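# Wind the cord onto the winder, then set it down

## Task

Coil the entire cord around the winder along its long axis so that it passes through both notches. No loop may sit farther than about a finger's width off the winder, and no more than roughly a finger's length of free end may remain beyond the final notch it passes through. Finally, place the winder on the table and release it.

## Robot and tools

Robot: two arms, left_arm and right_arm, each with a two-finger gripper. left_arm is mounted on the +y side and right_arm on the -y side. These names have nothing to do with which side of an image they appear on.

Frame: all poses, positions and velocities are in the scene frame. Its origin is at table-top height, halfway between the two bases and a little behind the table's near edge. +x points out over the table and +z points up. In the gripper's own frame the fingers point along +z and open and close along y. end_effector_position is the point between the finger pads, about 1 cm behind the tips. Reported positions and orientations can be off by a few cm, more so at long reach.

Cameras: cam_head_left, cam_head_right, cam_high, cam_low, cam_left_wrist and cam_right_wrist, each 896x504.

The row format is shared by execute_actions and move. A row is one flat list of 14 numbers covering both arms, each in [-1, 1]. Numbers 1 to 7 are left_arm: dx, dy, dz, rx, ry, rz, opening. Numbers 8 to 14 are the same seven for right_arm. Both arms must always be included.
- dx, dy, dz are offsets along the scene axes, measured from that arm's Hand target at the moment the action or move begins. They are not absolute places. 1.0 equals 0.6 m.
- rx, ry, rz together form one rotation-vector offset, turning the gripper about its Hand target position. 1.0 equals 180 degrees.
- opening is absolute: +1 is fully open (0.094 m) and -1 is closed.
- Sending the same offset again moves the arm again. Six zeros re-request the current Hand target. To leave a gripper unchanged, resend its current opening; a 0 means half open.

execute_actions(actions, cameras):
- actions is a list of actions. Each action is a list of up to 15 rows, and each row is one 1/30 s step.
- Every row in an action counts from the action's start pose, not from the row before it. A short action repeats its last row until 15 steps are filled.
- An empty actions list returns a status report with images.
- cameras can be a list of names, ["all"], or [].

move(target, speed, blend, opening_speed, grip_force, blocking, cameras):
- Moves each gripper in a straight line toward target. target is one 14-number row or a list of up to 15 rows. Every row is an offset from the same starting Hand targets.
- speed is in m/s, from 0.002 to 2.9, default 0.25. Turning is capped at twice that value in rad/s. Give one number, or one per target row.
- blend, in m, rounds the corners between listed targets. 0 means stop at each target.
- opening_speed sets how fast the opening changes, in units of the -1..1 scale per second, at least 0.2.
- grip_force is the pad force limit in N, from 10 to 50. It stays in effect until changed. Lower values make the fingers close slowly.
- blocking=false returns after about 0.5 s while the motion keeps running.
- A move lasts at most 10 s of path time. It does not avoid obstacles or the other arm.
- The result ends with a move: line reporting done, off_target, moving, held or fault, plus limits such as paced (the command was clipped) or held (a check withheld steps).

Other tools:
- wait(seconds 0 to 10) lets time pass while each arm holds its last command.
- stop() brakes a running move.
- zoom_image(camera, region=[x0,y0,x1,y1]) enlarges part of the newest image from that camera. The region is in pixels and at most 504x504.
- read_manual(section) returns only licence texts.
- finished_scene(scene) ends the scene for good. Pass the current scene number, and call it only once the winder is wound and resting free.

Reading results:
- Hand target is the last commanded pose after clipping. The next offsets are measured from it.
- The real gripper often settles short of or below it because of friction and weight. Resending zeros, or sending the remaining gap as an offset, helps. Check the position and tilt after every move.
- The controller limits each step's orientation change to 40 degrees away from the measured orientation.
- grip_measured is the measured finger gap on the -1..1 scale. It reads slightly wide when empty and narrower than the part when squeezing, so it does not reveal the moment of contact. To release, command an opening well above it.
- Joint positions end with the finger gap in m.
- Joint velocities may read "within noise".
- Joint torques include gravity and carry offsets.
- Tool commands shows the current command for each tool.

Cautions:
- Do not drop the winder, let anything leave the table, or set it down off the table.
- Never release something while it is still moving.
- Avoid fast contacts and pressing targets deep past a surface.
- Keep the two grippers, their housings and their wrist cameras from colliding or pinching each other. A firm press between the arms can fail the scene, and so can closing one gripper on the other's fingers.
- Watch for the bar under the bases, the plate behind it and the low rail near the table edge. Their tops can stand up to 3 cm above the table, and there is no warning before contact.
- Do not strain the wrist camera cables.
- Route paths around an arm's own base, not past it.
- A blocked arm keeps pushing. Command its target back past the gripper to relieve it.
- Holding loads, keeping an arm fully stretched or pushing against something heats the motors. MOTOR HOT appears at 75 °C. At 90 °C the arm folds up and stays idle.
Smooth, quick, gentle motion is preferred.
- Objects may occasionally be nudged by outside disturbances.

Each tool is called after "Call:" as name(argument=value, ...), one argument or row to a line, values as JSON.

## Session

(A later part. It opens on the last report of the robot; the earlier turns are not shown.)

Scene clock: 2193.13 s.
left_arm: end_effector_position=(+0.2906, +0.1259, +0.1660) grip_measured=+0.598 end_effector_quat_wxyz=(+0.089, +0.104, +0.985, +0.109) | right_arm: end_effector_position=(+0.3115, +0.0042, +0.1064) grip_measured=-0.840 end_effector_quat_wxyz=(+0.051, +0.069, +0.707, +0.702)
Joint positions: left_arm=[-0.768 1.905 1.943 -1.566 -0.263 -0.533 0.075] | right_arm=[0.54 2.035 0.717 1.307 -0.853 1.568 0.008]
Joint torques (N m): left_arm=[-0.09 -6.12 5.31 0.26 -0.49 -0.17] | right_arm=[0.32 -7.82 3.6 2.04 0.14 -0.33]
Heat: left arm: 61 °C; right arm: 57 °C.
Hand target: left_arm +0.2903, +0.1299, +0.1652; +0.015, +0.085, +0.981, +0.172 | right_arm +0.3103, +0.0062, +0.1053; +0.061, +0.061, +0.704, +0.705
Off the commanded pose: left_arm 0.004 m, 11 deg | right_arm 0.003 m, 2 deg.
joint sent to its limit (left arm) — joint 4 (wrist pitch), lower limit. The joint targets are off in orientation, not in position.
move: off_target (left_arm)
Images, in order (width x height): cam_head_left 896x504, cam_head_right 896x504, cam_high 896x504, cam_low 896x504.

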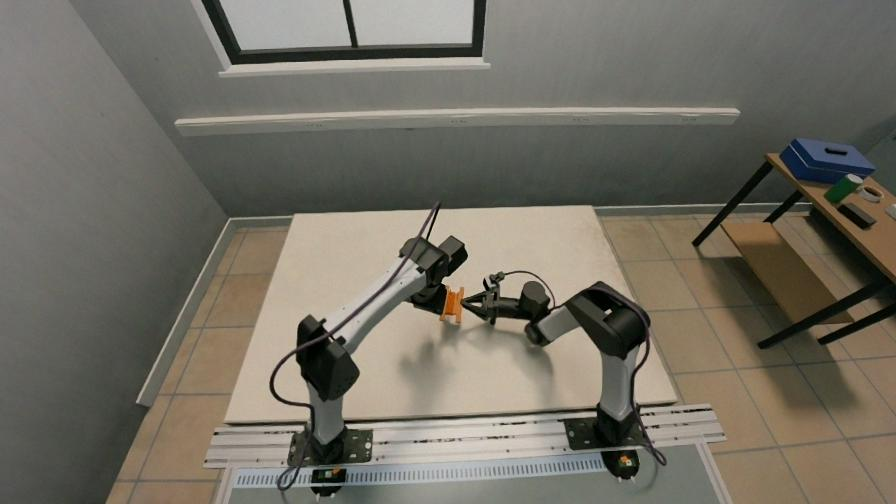

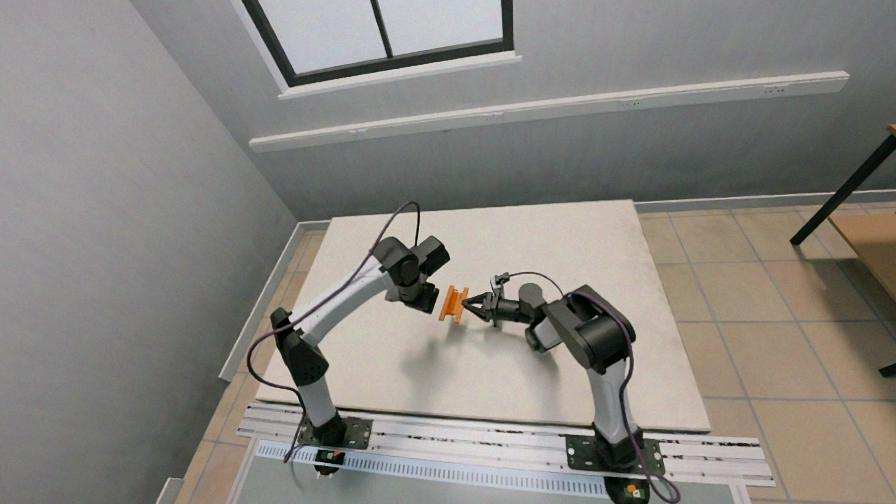

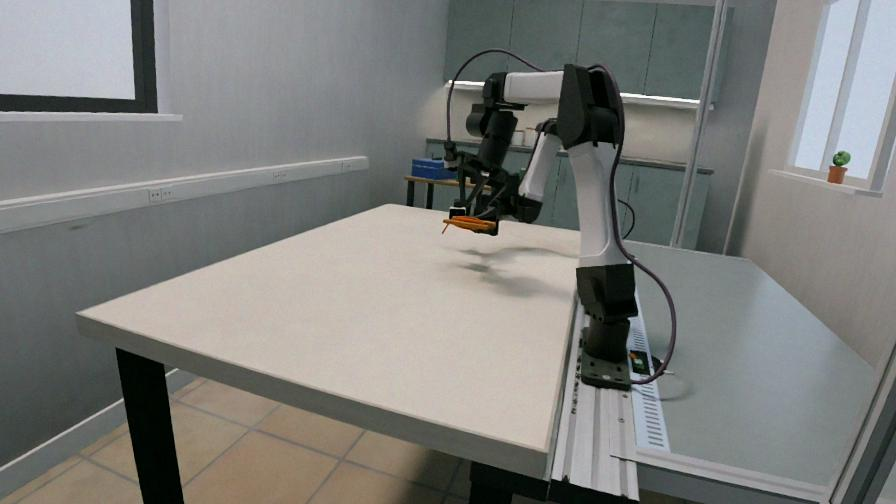

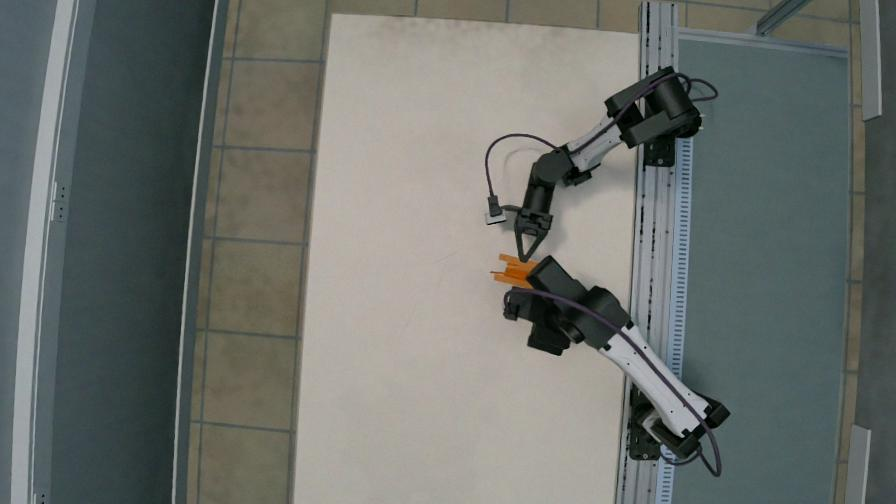

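Call:
move(
  target=[-0.017,-0.153,-0.020,-0.109,0.019,0,0.6,0,0,0,0,0,0,-0.97],
  speed=0.15,
  cameras=["cam_head_left", "cam_head_right", "cam_left_wrist", "cam_high"],
)

Call:
zoom_image(
  camera="cam_head_right",
  region=[410, 250, 510, 350],
)

Call:
zoom_image(
  camera="cam_high",
  region=[400, 120, 560, 260],
)

Scene clock: 2246.23 s.
left_arm: end_effector_position=(+0.2798, +0.0416, +0.1493) grip_measured=+0.598 end_effector_quat_wxyz=(+0.024, +0.093, +0.995, -0.014) | right_arm: end_effector_position=(+0.3115, +0.0042, +0.1065) grip_measured=-0.840 end_effector_quat_wxyz=(+0.051, +0.068, +0.707, +0.702)
Joint positions: left_arm=[-0.824 2.085 2.168 -1.57 0.009 -0.616 0.075] | right_arm=[0.54 2.035 0.717 1.307 -0.853 1.568 0.008]
Joint torques (N m): left_arm=[-0.12 -7.2 7.49 0.4 0 -0.15] | right_arm=[0.13 -7.97 3.45 1.99 0.15 -0.3]
Heat: left arm: 52 °C; right arm: 55 °C.
Hand target: left_arm +0.2800, +0.0380, +0.1532; +0.000, +0.086, +0.996, +0.000 | right_arm +0.3103, +0.0062, +0.1053; +0.061, +0.061, +0.704, +0.705
Off the commanded pose: left_arm 0.005 m, 3 deg | right_arm 0.003 m, 1 deg.
joint sent to its limit (left arm) — joint 4 (wrist pitch), lower limit. The joint targets are off in orientation, not in position.
move: off_target (left_arm)
camera_calibration:
cam_left_wrist: T_world_to_cam=[[-0.205662, -0.977671, 0.0431624, 0.0924132], [-0.905345, 0.206823, 0.370911, 0.228202], [-0.371555, 0.0372054, -0.927665, 0.331292], [0, 0, 0, 1]] pos_world=[0.348701, 0.0308264, 0.218697]
Images, in order (width x height): cam_head_left 896x504, cam_head_right 896x504, cam_high 896x504, cam_left_wrist 896x504.

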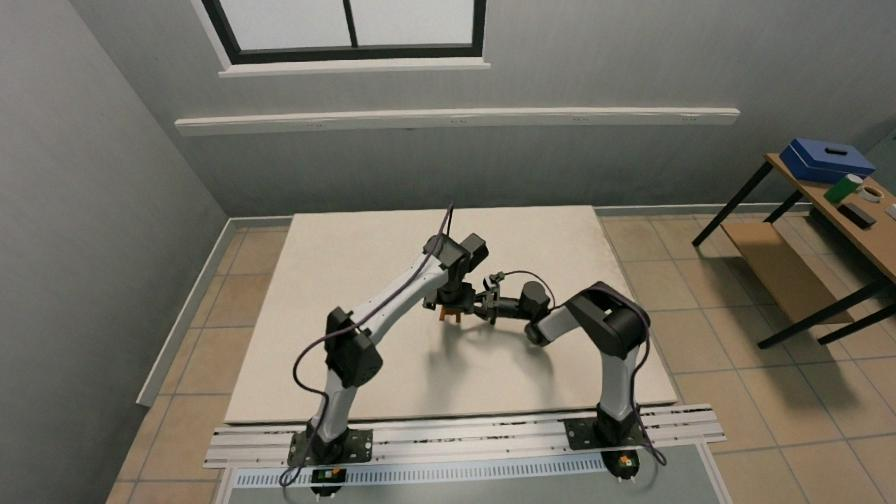

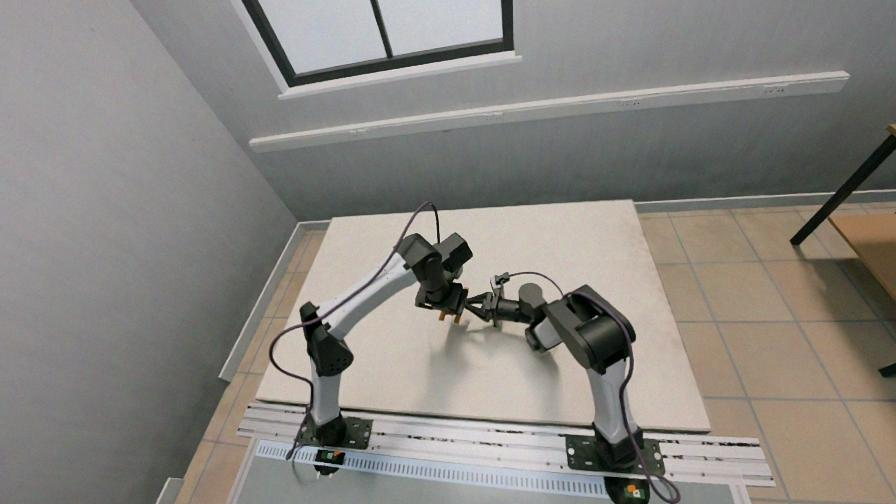

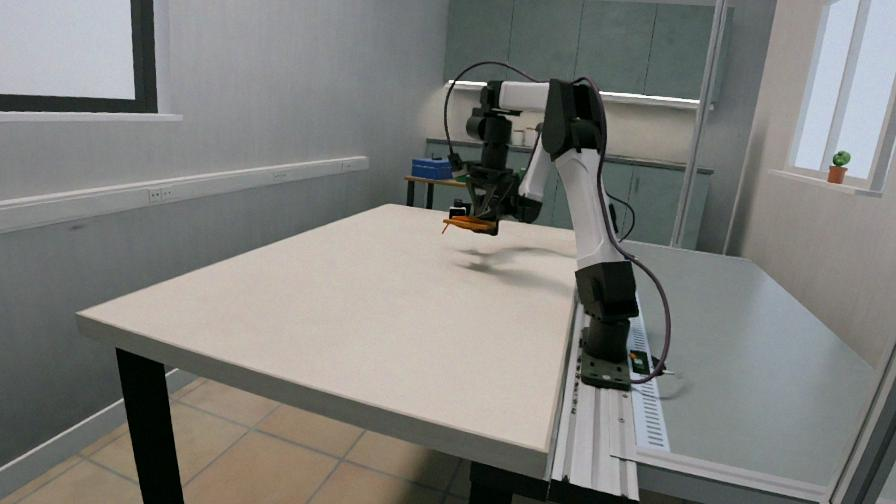

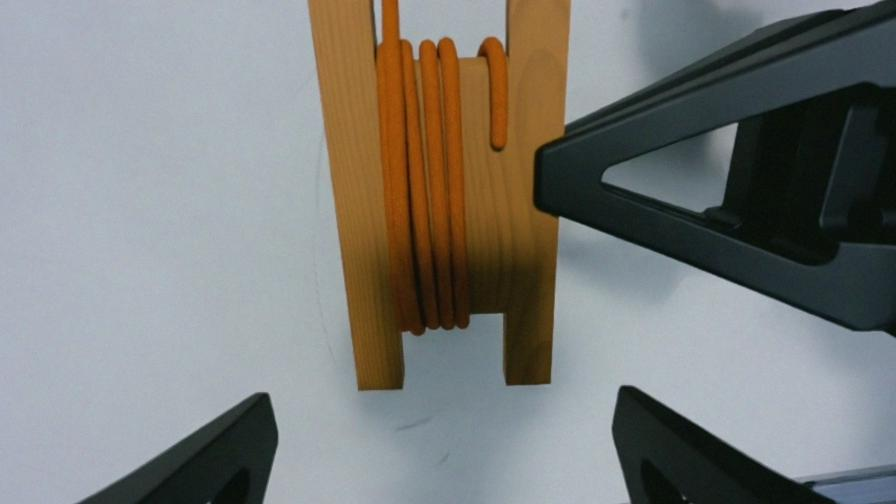

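Scaled by 5.040 from the camera's 896x504 image, which has a finer 1280x720 frame.

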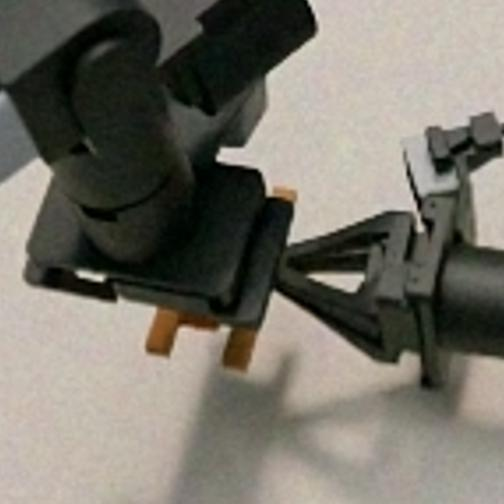

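Scaled by 3.150 from the camera's 896x504 image, which has a finer 1280x720 frame.

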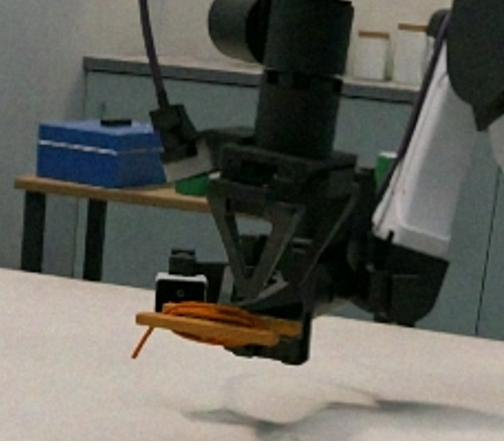

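Call:
move(
  target=[
    [0,-0.006,-0.065,0,0,0,0.6,0,0,0,0,0,0,-0.97],
    [0,-0.006,-0.065,0,0,0,0.05,0,0,0,0,0,0,-0.97],
  ],
  speed=0.1,
  opening_speed=0.5,
  cameras=["cam_left_wrist", "cam_high", "cam_head_left"],
)

Call:
zoom_image(
  camera="cam_high",
  region=[400, 120, 560, 260],
)

Scene clock: 2272.87 s.
left_arm: end_effector_position=(+0.2792, +0.0390, +0.1162) grip_measured=+0.161 end_effector_quat_wxyz=(-0.001, +0.091, +0.996, +0.006) | right_arm: end_effector_position=(+0.3116, +0.0042, +0.1065) grip_measured=-0.840 end_effector_quat_wxyz=(+0.052, +0.068, +0.707, +0.702)
Joint positions: left_arm=[-0.83 2.134 2.112 -1.529 0.011 -0.625 0.055] | right_arm=[0.54 2.035 0.717 1.307 -0.852 1.567 0.008]
Joint torques (N m): left_arm=[-0.21 -7.9 5.2 0.56 -0.02 -0.13] | right_arm=[0.38 -7.94 3.54 1.96 0.11 -0.31]
Heat: left arm: 51 °C; right arm: 55 °C.
Hand target: left_arm +0.2801, +0.0345, +0.1142; +0.000, +0.086, +0.996, +0.000 | right_arm +0.3103, +0.0062, +0.1053; +0.061, +0.061, +0.704, +0.705
Off the commanded pose: left_arm 0.005 m, 1 deg | right_arm 0.003 m, 1 deg.
move: done
camera_calibration:
cam_left_wrist: T_world_to_cam=[[-0.200313, -0.979689, 0.00919084, 0.0937041], [-0.887976, 0.185508, 0.420816, 0.230696], [-0.413973, 0.0761335, -0.9071, 0.308422], [0, 0, 0, 1]] pos_world=[0.351301, 0.0255235, 0.181828]
Images, in order (width x height): cam_head_left 896x504, cam_high 896x504, cam_left_wrist 896x504.

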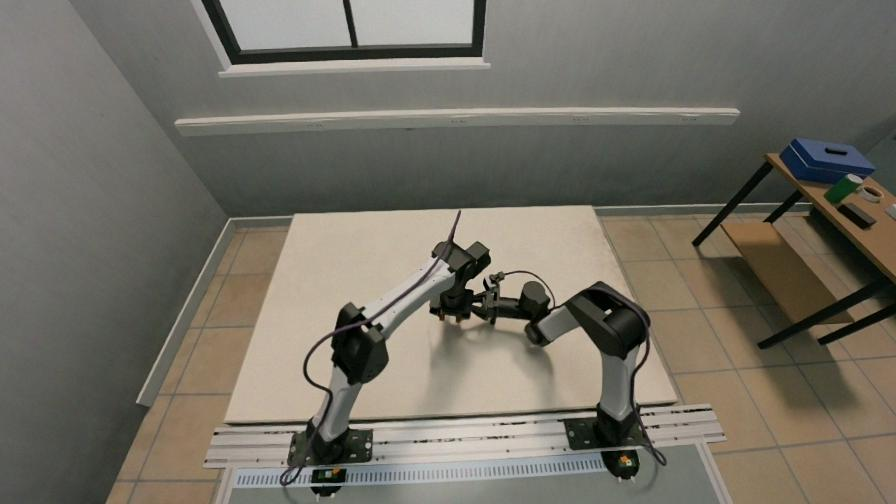

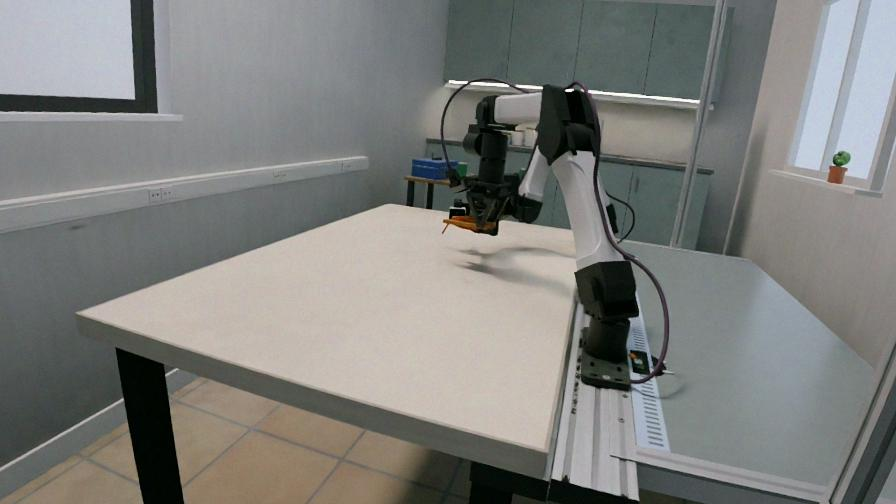

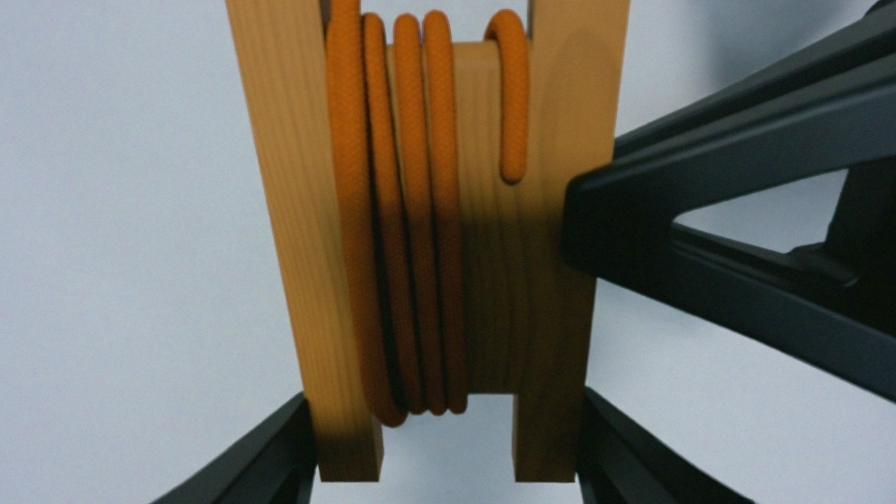

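Scaled by 3.150 from the camera's 896x504 image, which has a finer 1280x720 frame.

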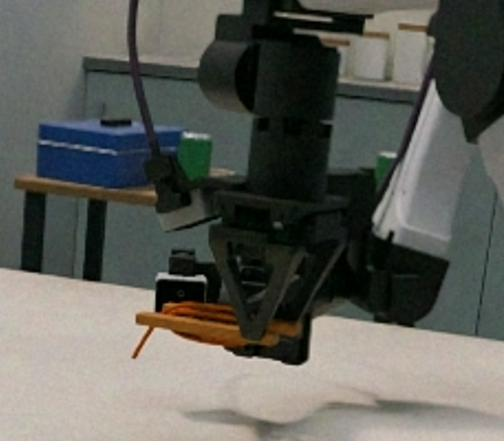

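Call:
move(
  target=[
    [0,0,0,0,0,0,0.05,0,0,0,0,0,0,-0.5],
    [0,0,0,0,0,0,0.05,-0.029,-0.164,0,0,0,0,-0.5],
    [0,0,0,0,0,0,0.05,-0.07,-0.30,0.08,0,0,0,-0.5],
  ],
  speed=[0.1, 0.12, 0.2],
  blend=[0, 0.03, 0],
  cameras=["cam_left_wrist", "cam_high", "cam_head_right"],
)

Call:
zoom_image(
  camera="cam_high",
  region=[400, 120, 560, 260],
)

Scene clock: 2301.87 s.
left_arm: end_effector_position=(+0.2792, +0.0390, +0.1162) grip_measured=+0.161 end_effector_quat_wxyz=(-0.001, +0.091, +0.996, +0.006) | right_arm: end_effector_position=(+0.2713, -0.1722, +0.1449) grip_measured=-0.503 end_effector_quat_wxyz=(+0.047, +0.079, +0.704, +0.704)
Joint positions: left_arm=[-0.83 2.134 2.112 -1.529 0.011 -0.625 0.055] | right_arm=[-0.021 1.621 0.367 1.256 -1.406 1.599 0.023]
Joint torques (N m): left_arm=[-0.2 -7.84 5.19 0.55 -0.03 -0.13] | right_arm=[-0.98 -8.94 3.41 1.32 -0.1 -0.29]
Heat: left arm: 52 °C; right arm: 55 °C.
Hand target: left_arm +0.2801, +0.0345, +0.1142; +0.000, +0.086, +0.996, +0.000 | right_arm +0.2682, -0.1737, +0.1533; +0.061, +0.061, +0.704, +0.705
Off the commanded pose: left_arm 0.005 m, 1 deg | right_arm 0.009 m, 3 deg.
move: off_target (right_arm)
camera_calibration:
cam_left_wrist: T_world_to_cam=[[-0.200313, -0.979689, 0.00919084, 0.0937041], [-0.887976, 0.185508, 0.420816, 0.230696], [-0.413973, 0.0761335, -0.9071, 0.308422], [0, 0, 0, 1]] pos_world=[0.351301, 0.0255235, 0.181828]
Images, in order (width x height): cam_head_right 896x504, cam_high 896x504, cam_left_wrist 896x504.

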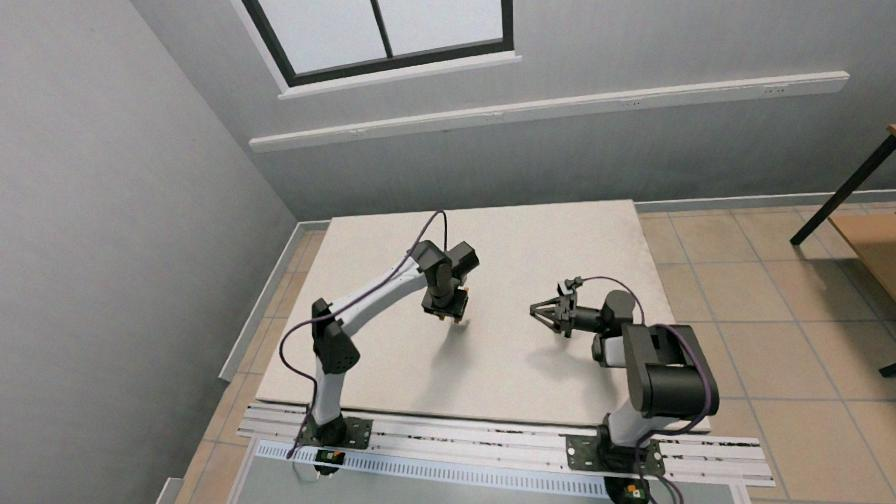

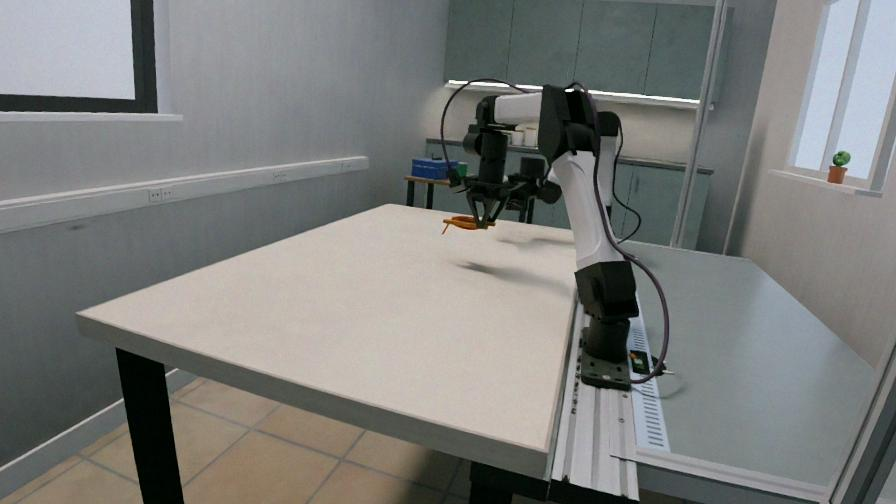

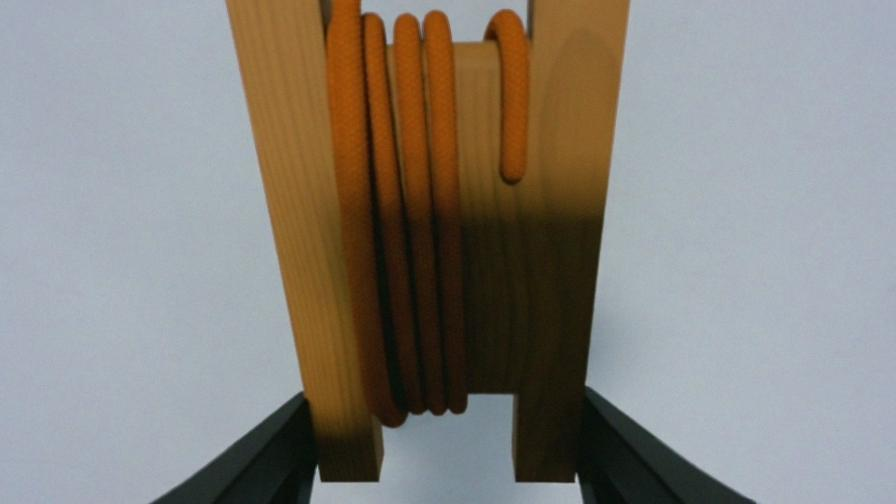

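Scaled by 3.150 from the camera's 896x504 image, which has a finer 1280x720 frame.

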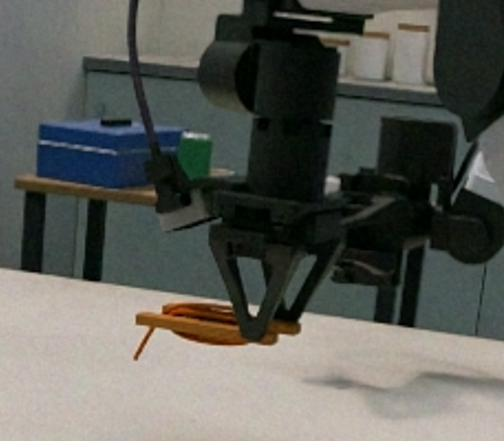

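Call:
move(
  target=[
    [0,0,-0.1153,0,0,0,0.05,0,0,0,0,0,0,-0.5],
    [0.0247,-0.0043,-0.137,0,0,0,0.05,0,0,0,0,0,0,-0.5],
    [0.0738,-0.0129,-0.1553,0,0,0,0.05,0,0,0,0,0,0,-0.5],
  ],
  speed=[0.12, 0.07, 0.07],
  blend=[0.01, 0.01, 0],
  cameras=["cam_left_wrist", "cam_high", "cam_head_right", "cam_low"],
)

Call:
zoom_image(
  camera="cam_high",
  region=[380, 170, 540, 300],
)

Call:
zoom_image(
  camera="cam_low",
  region=[430, 200, 600, 330],
)

Scene clock: 2317.57 s.
left_arm: end_effector_position=(+0.3200, +0.0277, +0.0236) grip_measured=+0.161 end_effector_quat_wxyz=(+0.003, +0.083, +0.997, +0.002) | right_arm: end_effector_position=(+0.2713, -0.1722, +0.1443) grip_measured=-0.503 end_effector_quat_wxyz=(+0.046, +0.079, +0.704, +0.704)
Joint positions: left_arm=[-0.785 2.281 1.985 -1.243 0.013 -0.595 0.055] | right_arm=[-0.021 1.621 0.367 1.25 -1.406 1.594 0.023]
Joint torques (N m): left_arm=[0.81 -7.69 7.31 0.37 -0.03 0.13] | right_arm=[-1.17 -9.18 3.51 1.33 -0.12 -0.29]
Heat: left arm: 52 °C; right arm: 55 °C.
Hand target: left_arm +0.3243, +0.0268, +0.0209; +0.000, +0.086, +0.996, +0.000 | right_arm +0.2682, -0.1737, +0.1533; +0.061, +0.061, +0.704, +0.705
Off the commanded pose: left_arm 0.005 m, 1 deg | right_arm 0.010 m, 3 deg.
move: off_target (right_arm); blend cut to 0.0099 m at target 1, 0.0099 m at target 2
camera_calibration:
cam_left_wrist: T_world_to_cam=[[-0.185707, -0.982462, 0.0167865, 0.0868997], [-0.893948, 0.176018, 0.412158, 0.310367], [-0.407884, 0.0615343, -0.910958, 0.240735], [0, 0, 0, 1]] pos_world=[0.391782, 0.015932, 0.0899203]
Images, in order (width x height): cam_head_right 896x504, cam_high 896x504, cam_low 896x504, cam_left_wrist 896x504.

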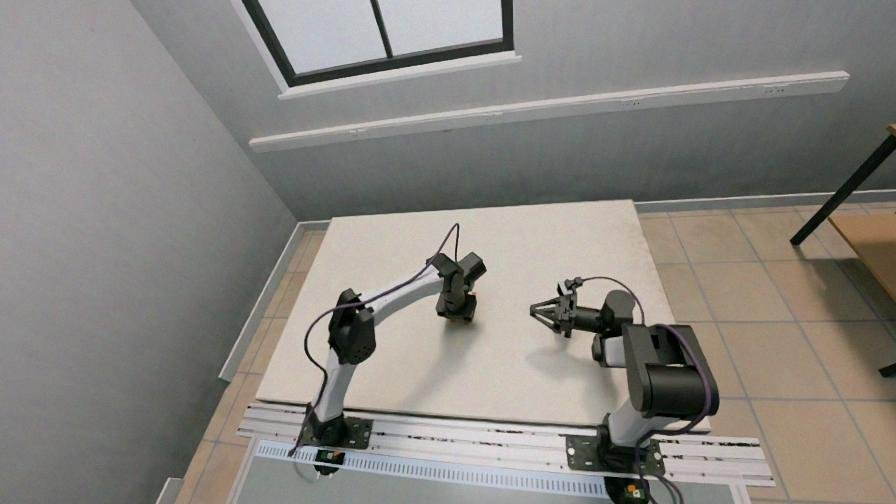

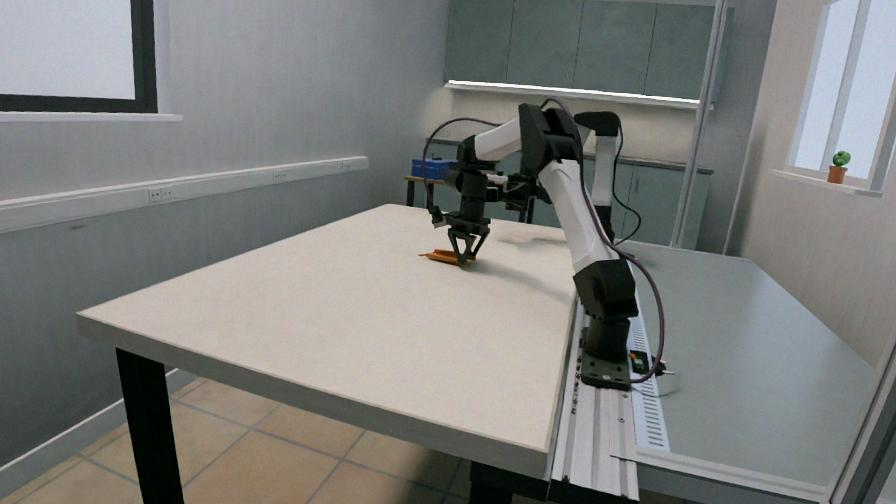

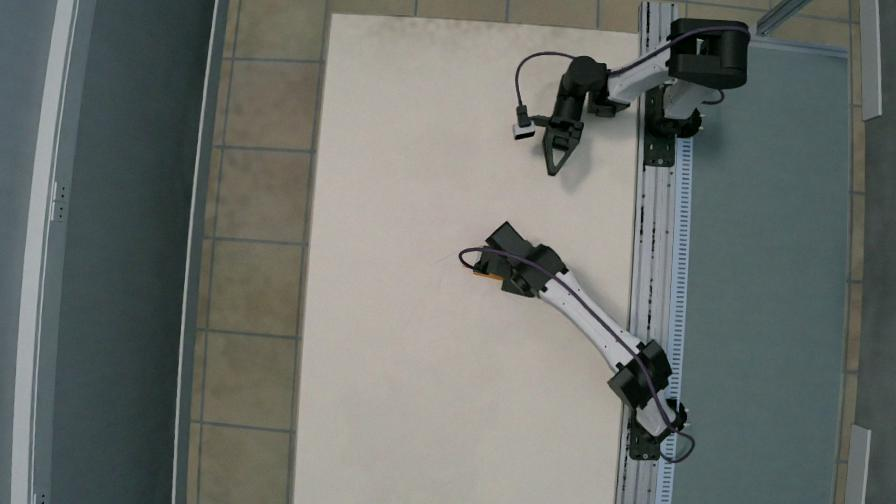

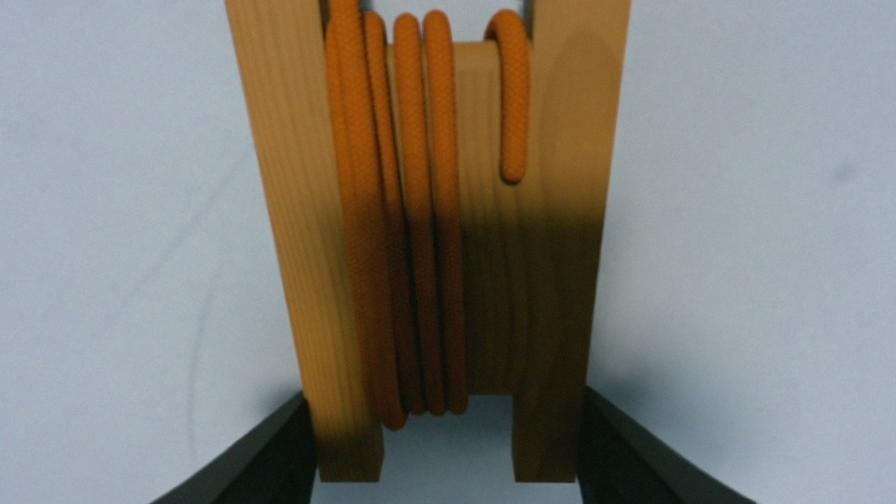

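Scaled by 3.150 from the camera's 896x504 image, which has a finer 1280x720 frame.

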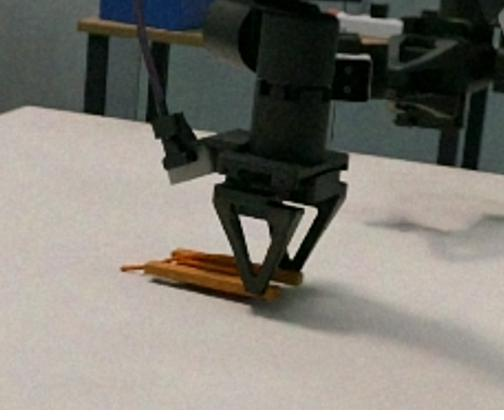

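Scaled by 2.965 from the camera's 896x504 image, which has a finer 1280x720 frame.

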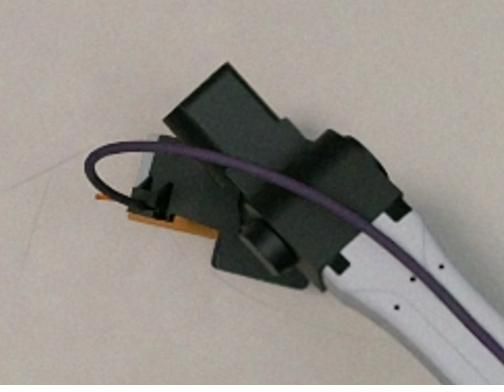

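Call:
execute_actions(
  actions=[],
  cameras=["cam_right_wrist", "cam_high"],
)

Call:
zoom_image(
  camera="cam_high",
  region=[405, 235, 485, 280],
)

Scene clock: 2331.27 s.
left_arm: end_effector_position=(+0.3200, +0.0277, +0.0236) grip_measured=+0.161 end_effector_quat_wxyz=(+0.003, +0.083, +0.997, +0.002) | right_arm: end_effector_position=(+0.2713, -0.1722, +0.1443) grip_measured=-0.503 end_effector_quat_wxyz=(+0.046, +0.079, +0.704, +0.704)
Joint positions: left_arm=[-0.785 2.281 1.985 -1.243 0.013 -0.595 0.055] | right_arm=[-0.021 1.621 0.367 1.25 -1.406 1.594 0.023]
Joint velocities: within noise
Joint torques (N m): left_arm=[0.8 -7.68 7.31 0.35 -0.03 0.14] | right_arm=[-1.1 -8.88 3.45 1.32 -0.12 -0.29]
Heat: left arm: 51 °C; right arm: 55 °C.
Hand target: left_arm +0.3243, +0.0268, +0.0209; +0.000, +0.086, +0.996, +0.000 | right_arm +0.2682, -0.1737, +0.1533; +0.061, +0.061, +0.704, +0.705
Tool commands: left_gripper/opening=+0.05 right_gripper/opening=-0.5
Off the commanded pose: left_arm 0.005 m, 1 deg | right_arm 0.010 m, 3 deg.
camera_calibration:
cam_right_wrist: T_world_to_cam=[[-0.0312814, -0.00283817, -0.999507, 0.151527], [-0.961179, -0.274193, 0.0308604, 0.246657], [-0.274145, 0.961671, 0.00584915, 0.328465], [0, 0, 0, 1]] pos_world=[0.331869, -0.247813, 0.141919]
Images, in order (width x height): cam_high 896x504, cam_right_wrist 896x504.

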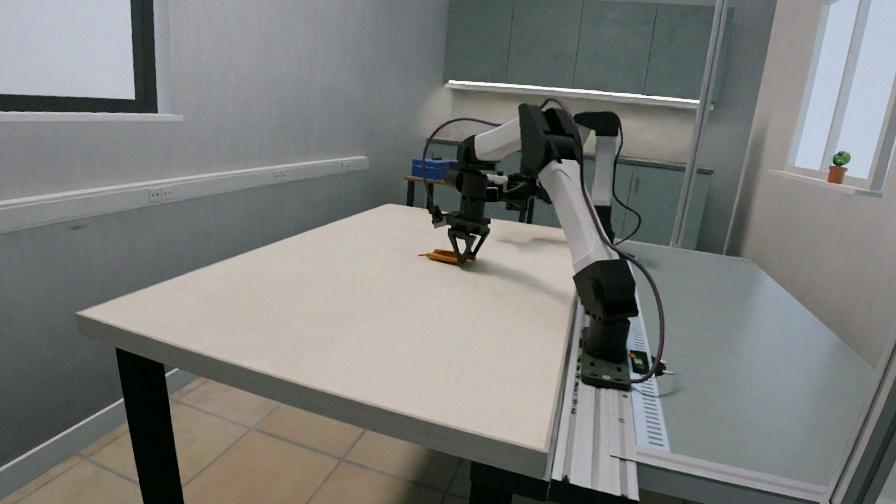

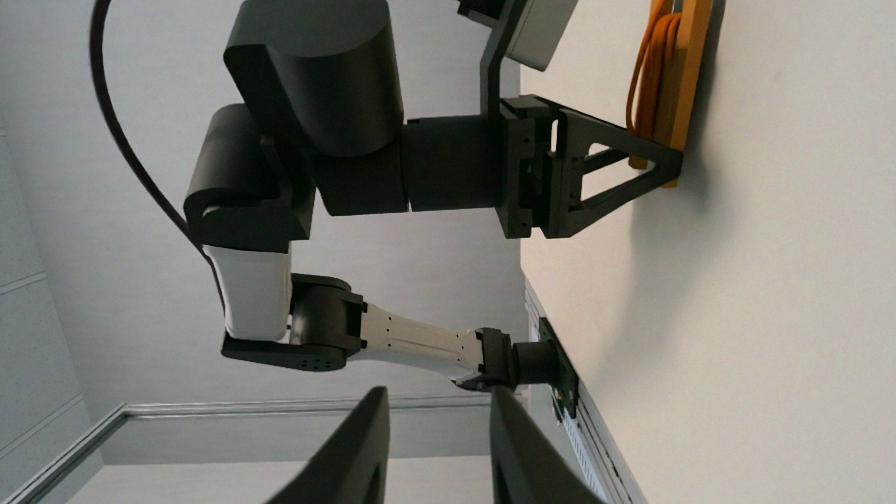

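Scaled by 6.300 from the camera's 896x504 image, which has a finer 1280x720 frame.

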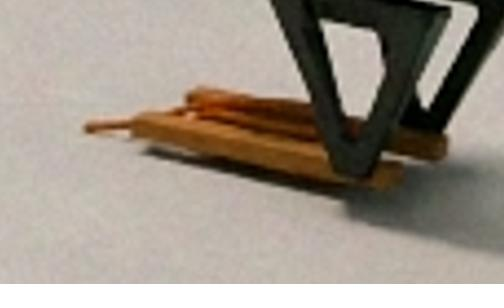

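Call:
move(
  target=[
    [0,0,0.06,0,0,0,0.05,0,0,0,0,0,0,-0.5],
    [-0.02,0.003,0.095,-0.0526,-0.301,0,0.05,0,0,0,0,0,0,-0.5],
  ],
  speed=0.2,
  blend=[0.02, 0],
  cameras=["cam_high", "cam_right_wrist", "cam_low", "cam_head_right"],
)

Call:
zoom_image(
  camera="cam_high",
  region=[405, 210, 505, 280],
)

Call:
zoom_image(
  camera="cam_low",
  region=[430, 220, 560, 310],
)

Scene clock: 2366.83 s.
left_arm: end_effector_position=(+0.3071, +0.0313, +0.0548) grip_measured=+0.161 end_effector_quat_wxyz=(+0.431, +0.088, +0.898, -0.024) | right_arm: end_effector_position=(+0.2713, -0.1722, +0.1443) grip_measured=-0.503 end_effector_quat_wxyz=(+0.046, +0.079, +0.704, +0.704)
Joint positions: left_arm=[-1.036 1.757 0.989 -0.093 -0.622 -0.595 0.055] | right_arm=[-0.021 1.621 0.367 1.25 -1.406 1.594 0.023]
Joint torques (N m): left_arm=[-0.06 -9.26 5.2 2.05 -0.67 0.11] | right_arm=[-1.14 -9.11 3.55 1.35 -0.15 -0.28]
Heat: left arm: 52 °C; right arm: 55 °C.
Hand target: left_arm +0.3123, +0.0285, +0.0781; +0.460, +0.076, +0.884, -0.040 | right_arm +0.2682, -0.1737, +0.1533; +0.061, +0.061, +0.704, +0.705
Off the commanded pose: left_arm 0.024 m, 4 deg | right_arm 0.010 m, 3 deg.
move: off_target (left_arm, right_arm); blend cut to 0.018 m at target 1
camera_calibration:
cam_right_wrist: T_world_to_cam=[[-0.0312814, -0.00283817, -0.999507, 0.151527], [-0.961179, -0.274193, 0.0308604, 0.246657], [-0.274145, 0.961671, 0.00584915, 0.328465], [0, 0, 0, 1]] pos_world=[0.331869, -0.247813, 0.141919]
Images, in order (width x height): cam_head_right 896x504, cam_high 896x504, cam_low 896x504, cam_right_wrist 896x504.

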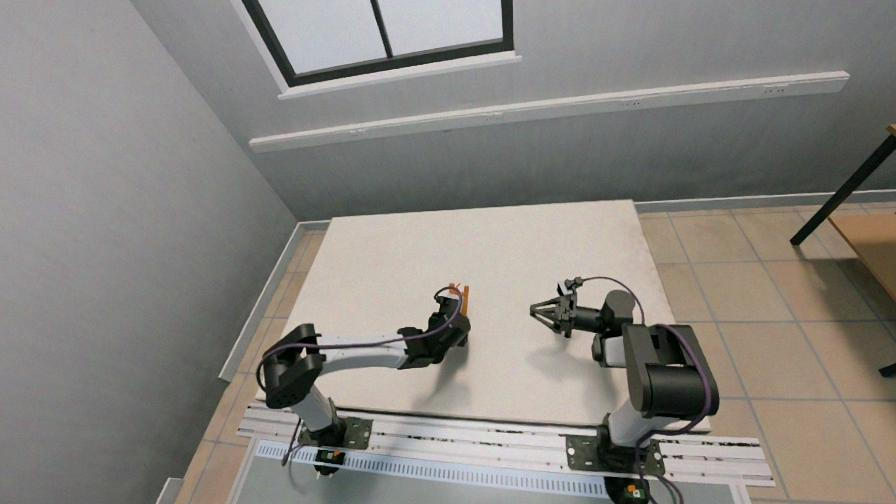

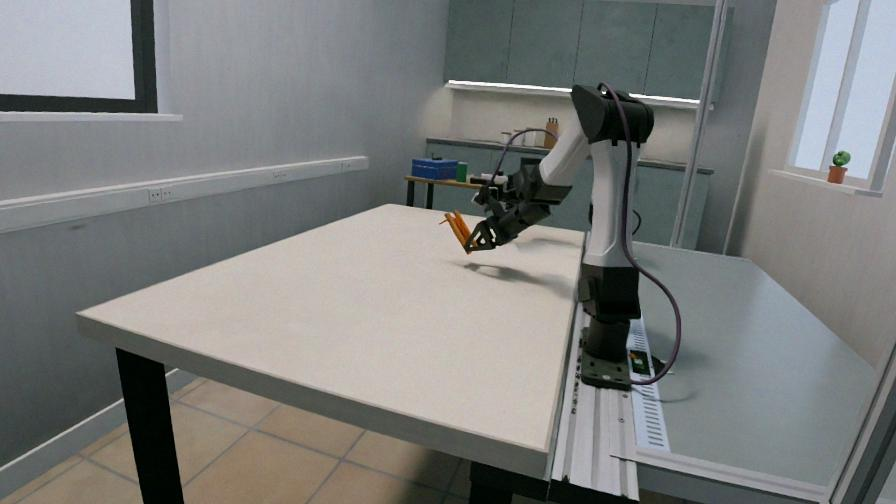

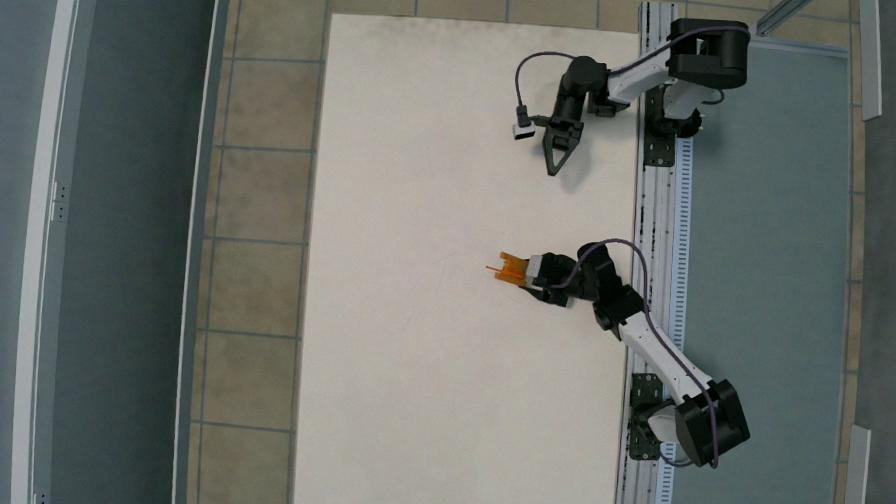

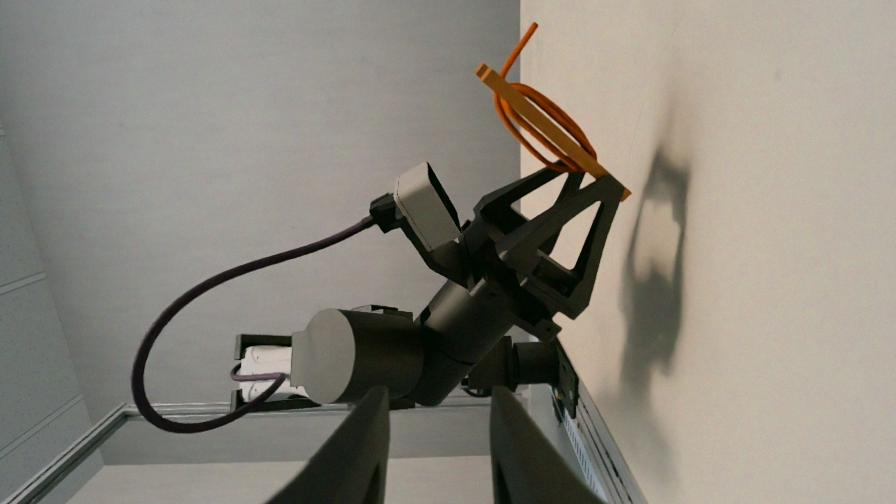

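Scaled by 5.040 from the camera's 896x504 image, which has a finer 1280x720 frame.

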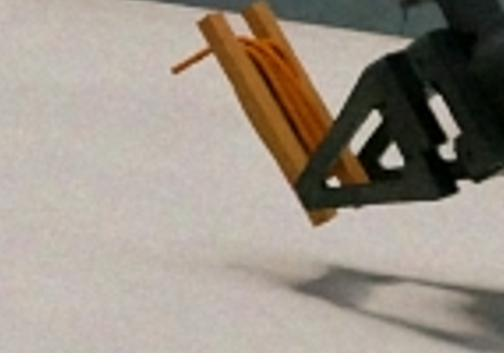

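Scaled by 3.877 from the camera's 896x504 image, which has a finer 1280x720 frame.

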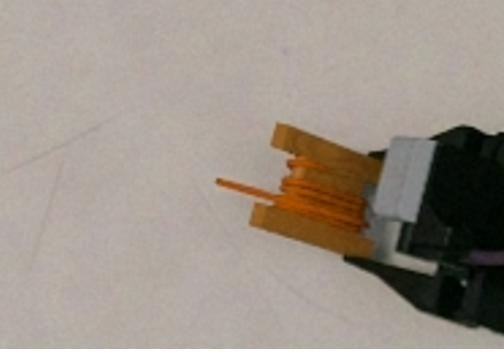

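Call:
zoom_image(
  camera="cam_right_wrist",
  region=[440, 0, 660, 220],
)

Scaled by 2.291 from the camera's 896x504 image, which has a finer 1280x720 frame.

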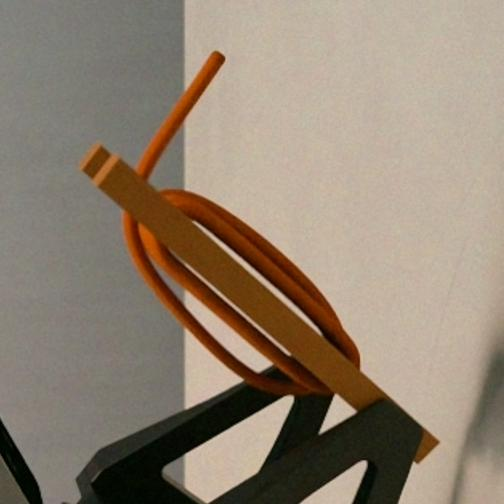

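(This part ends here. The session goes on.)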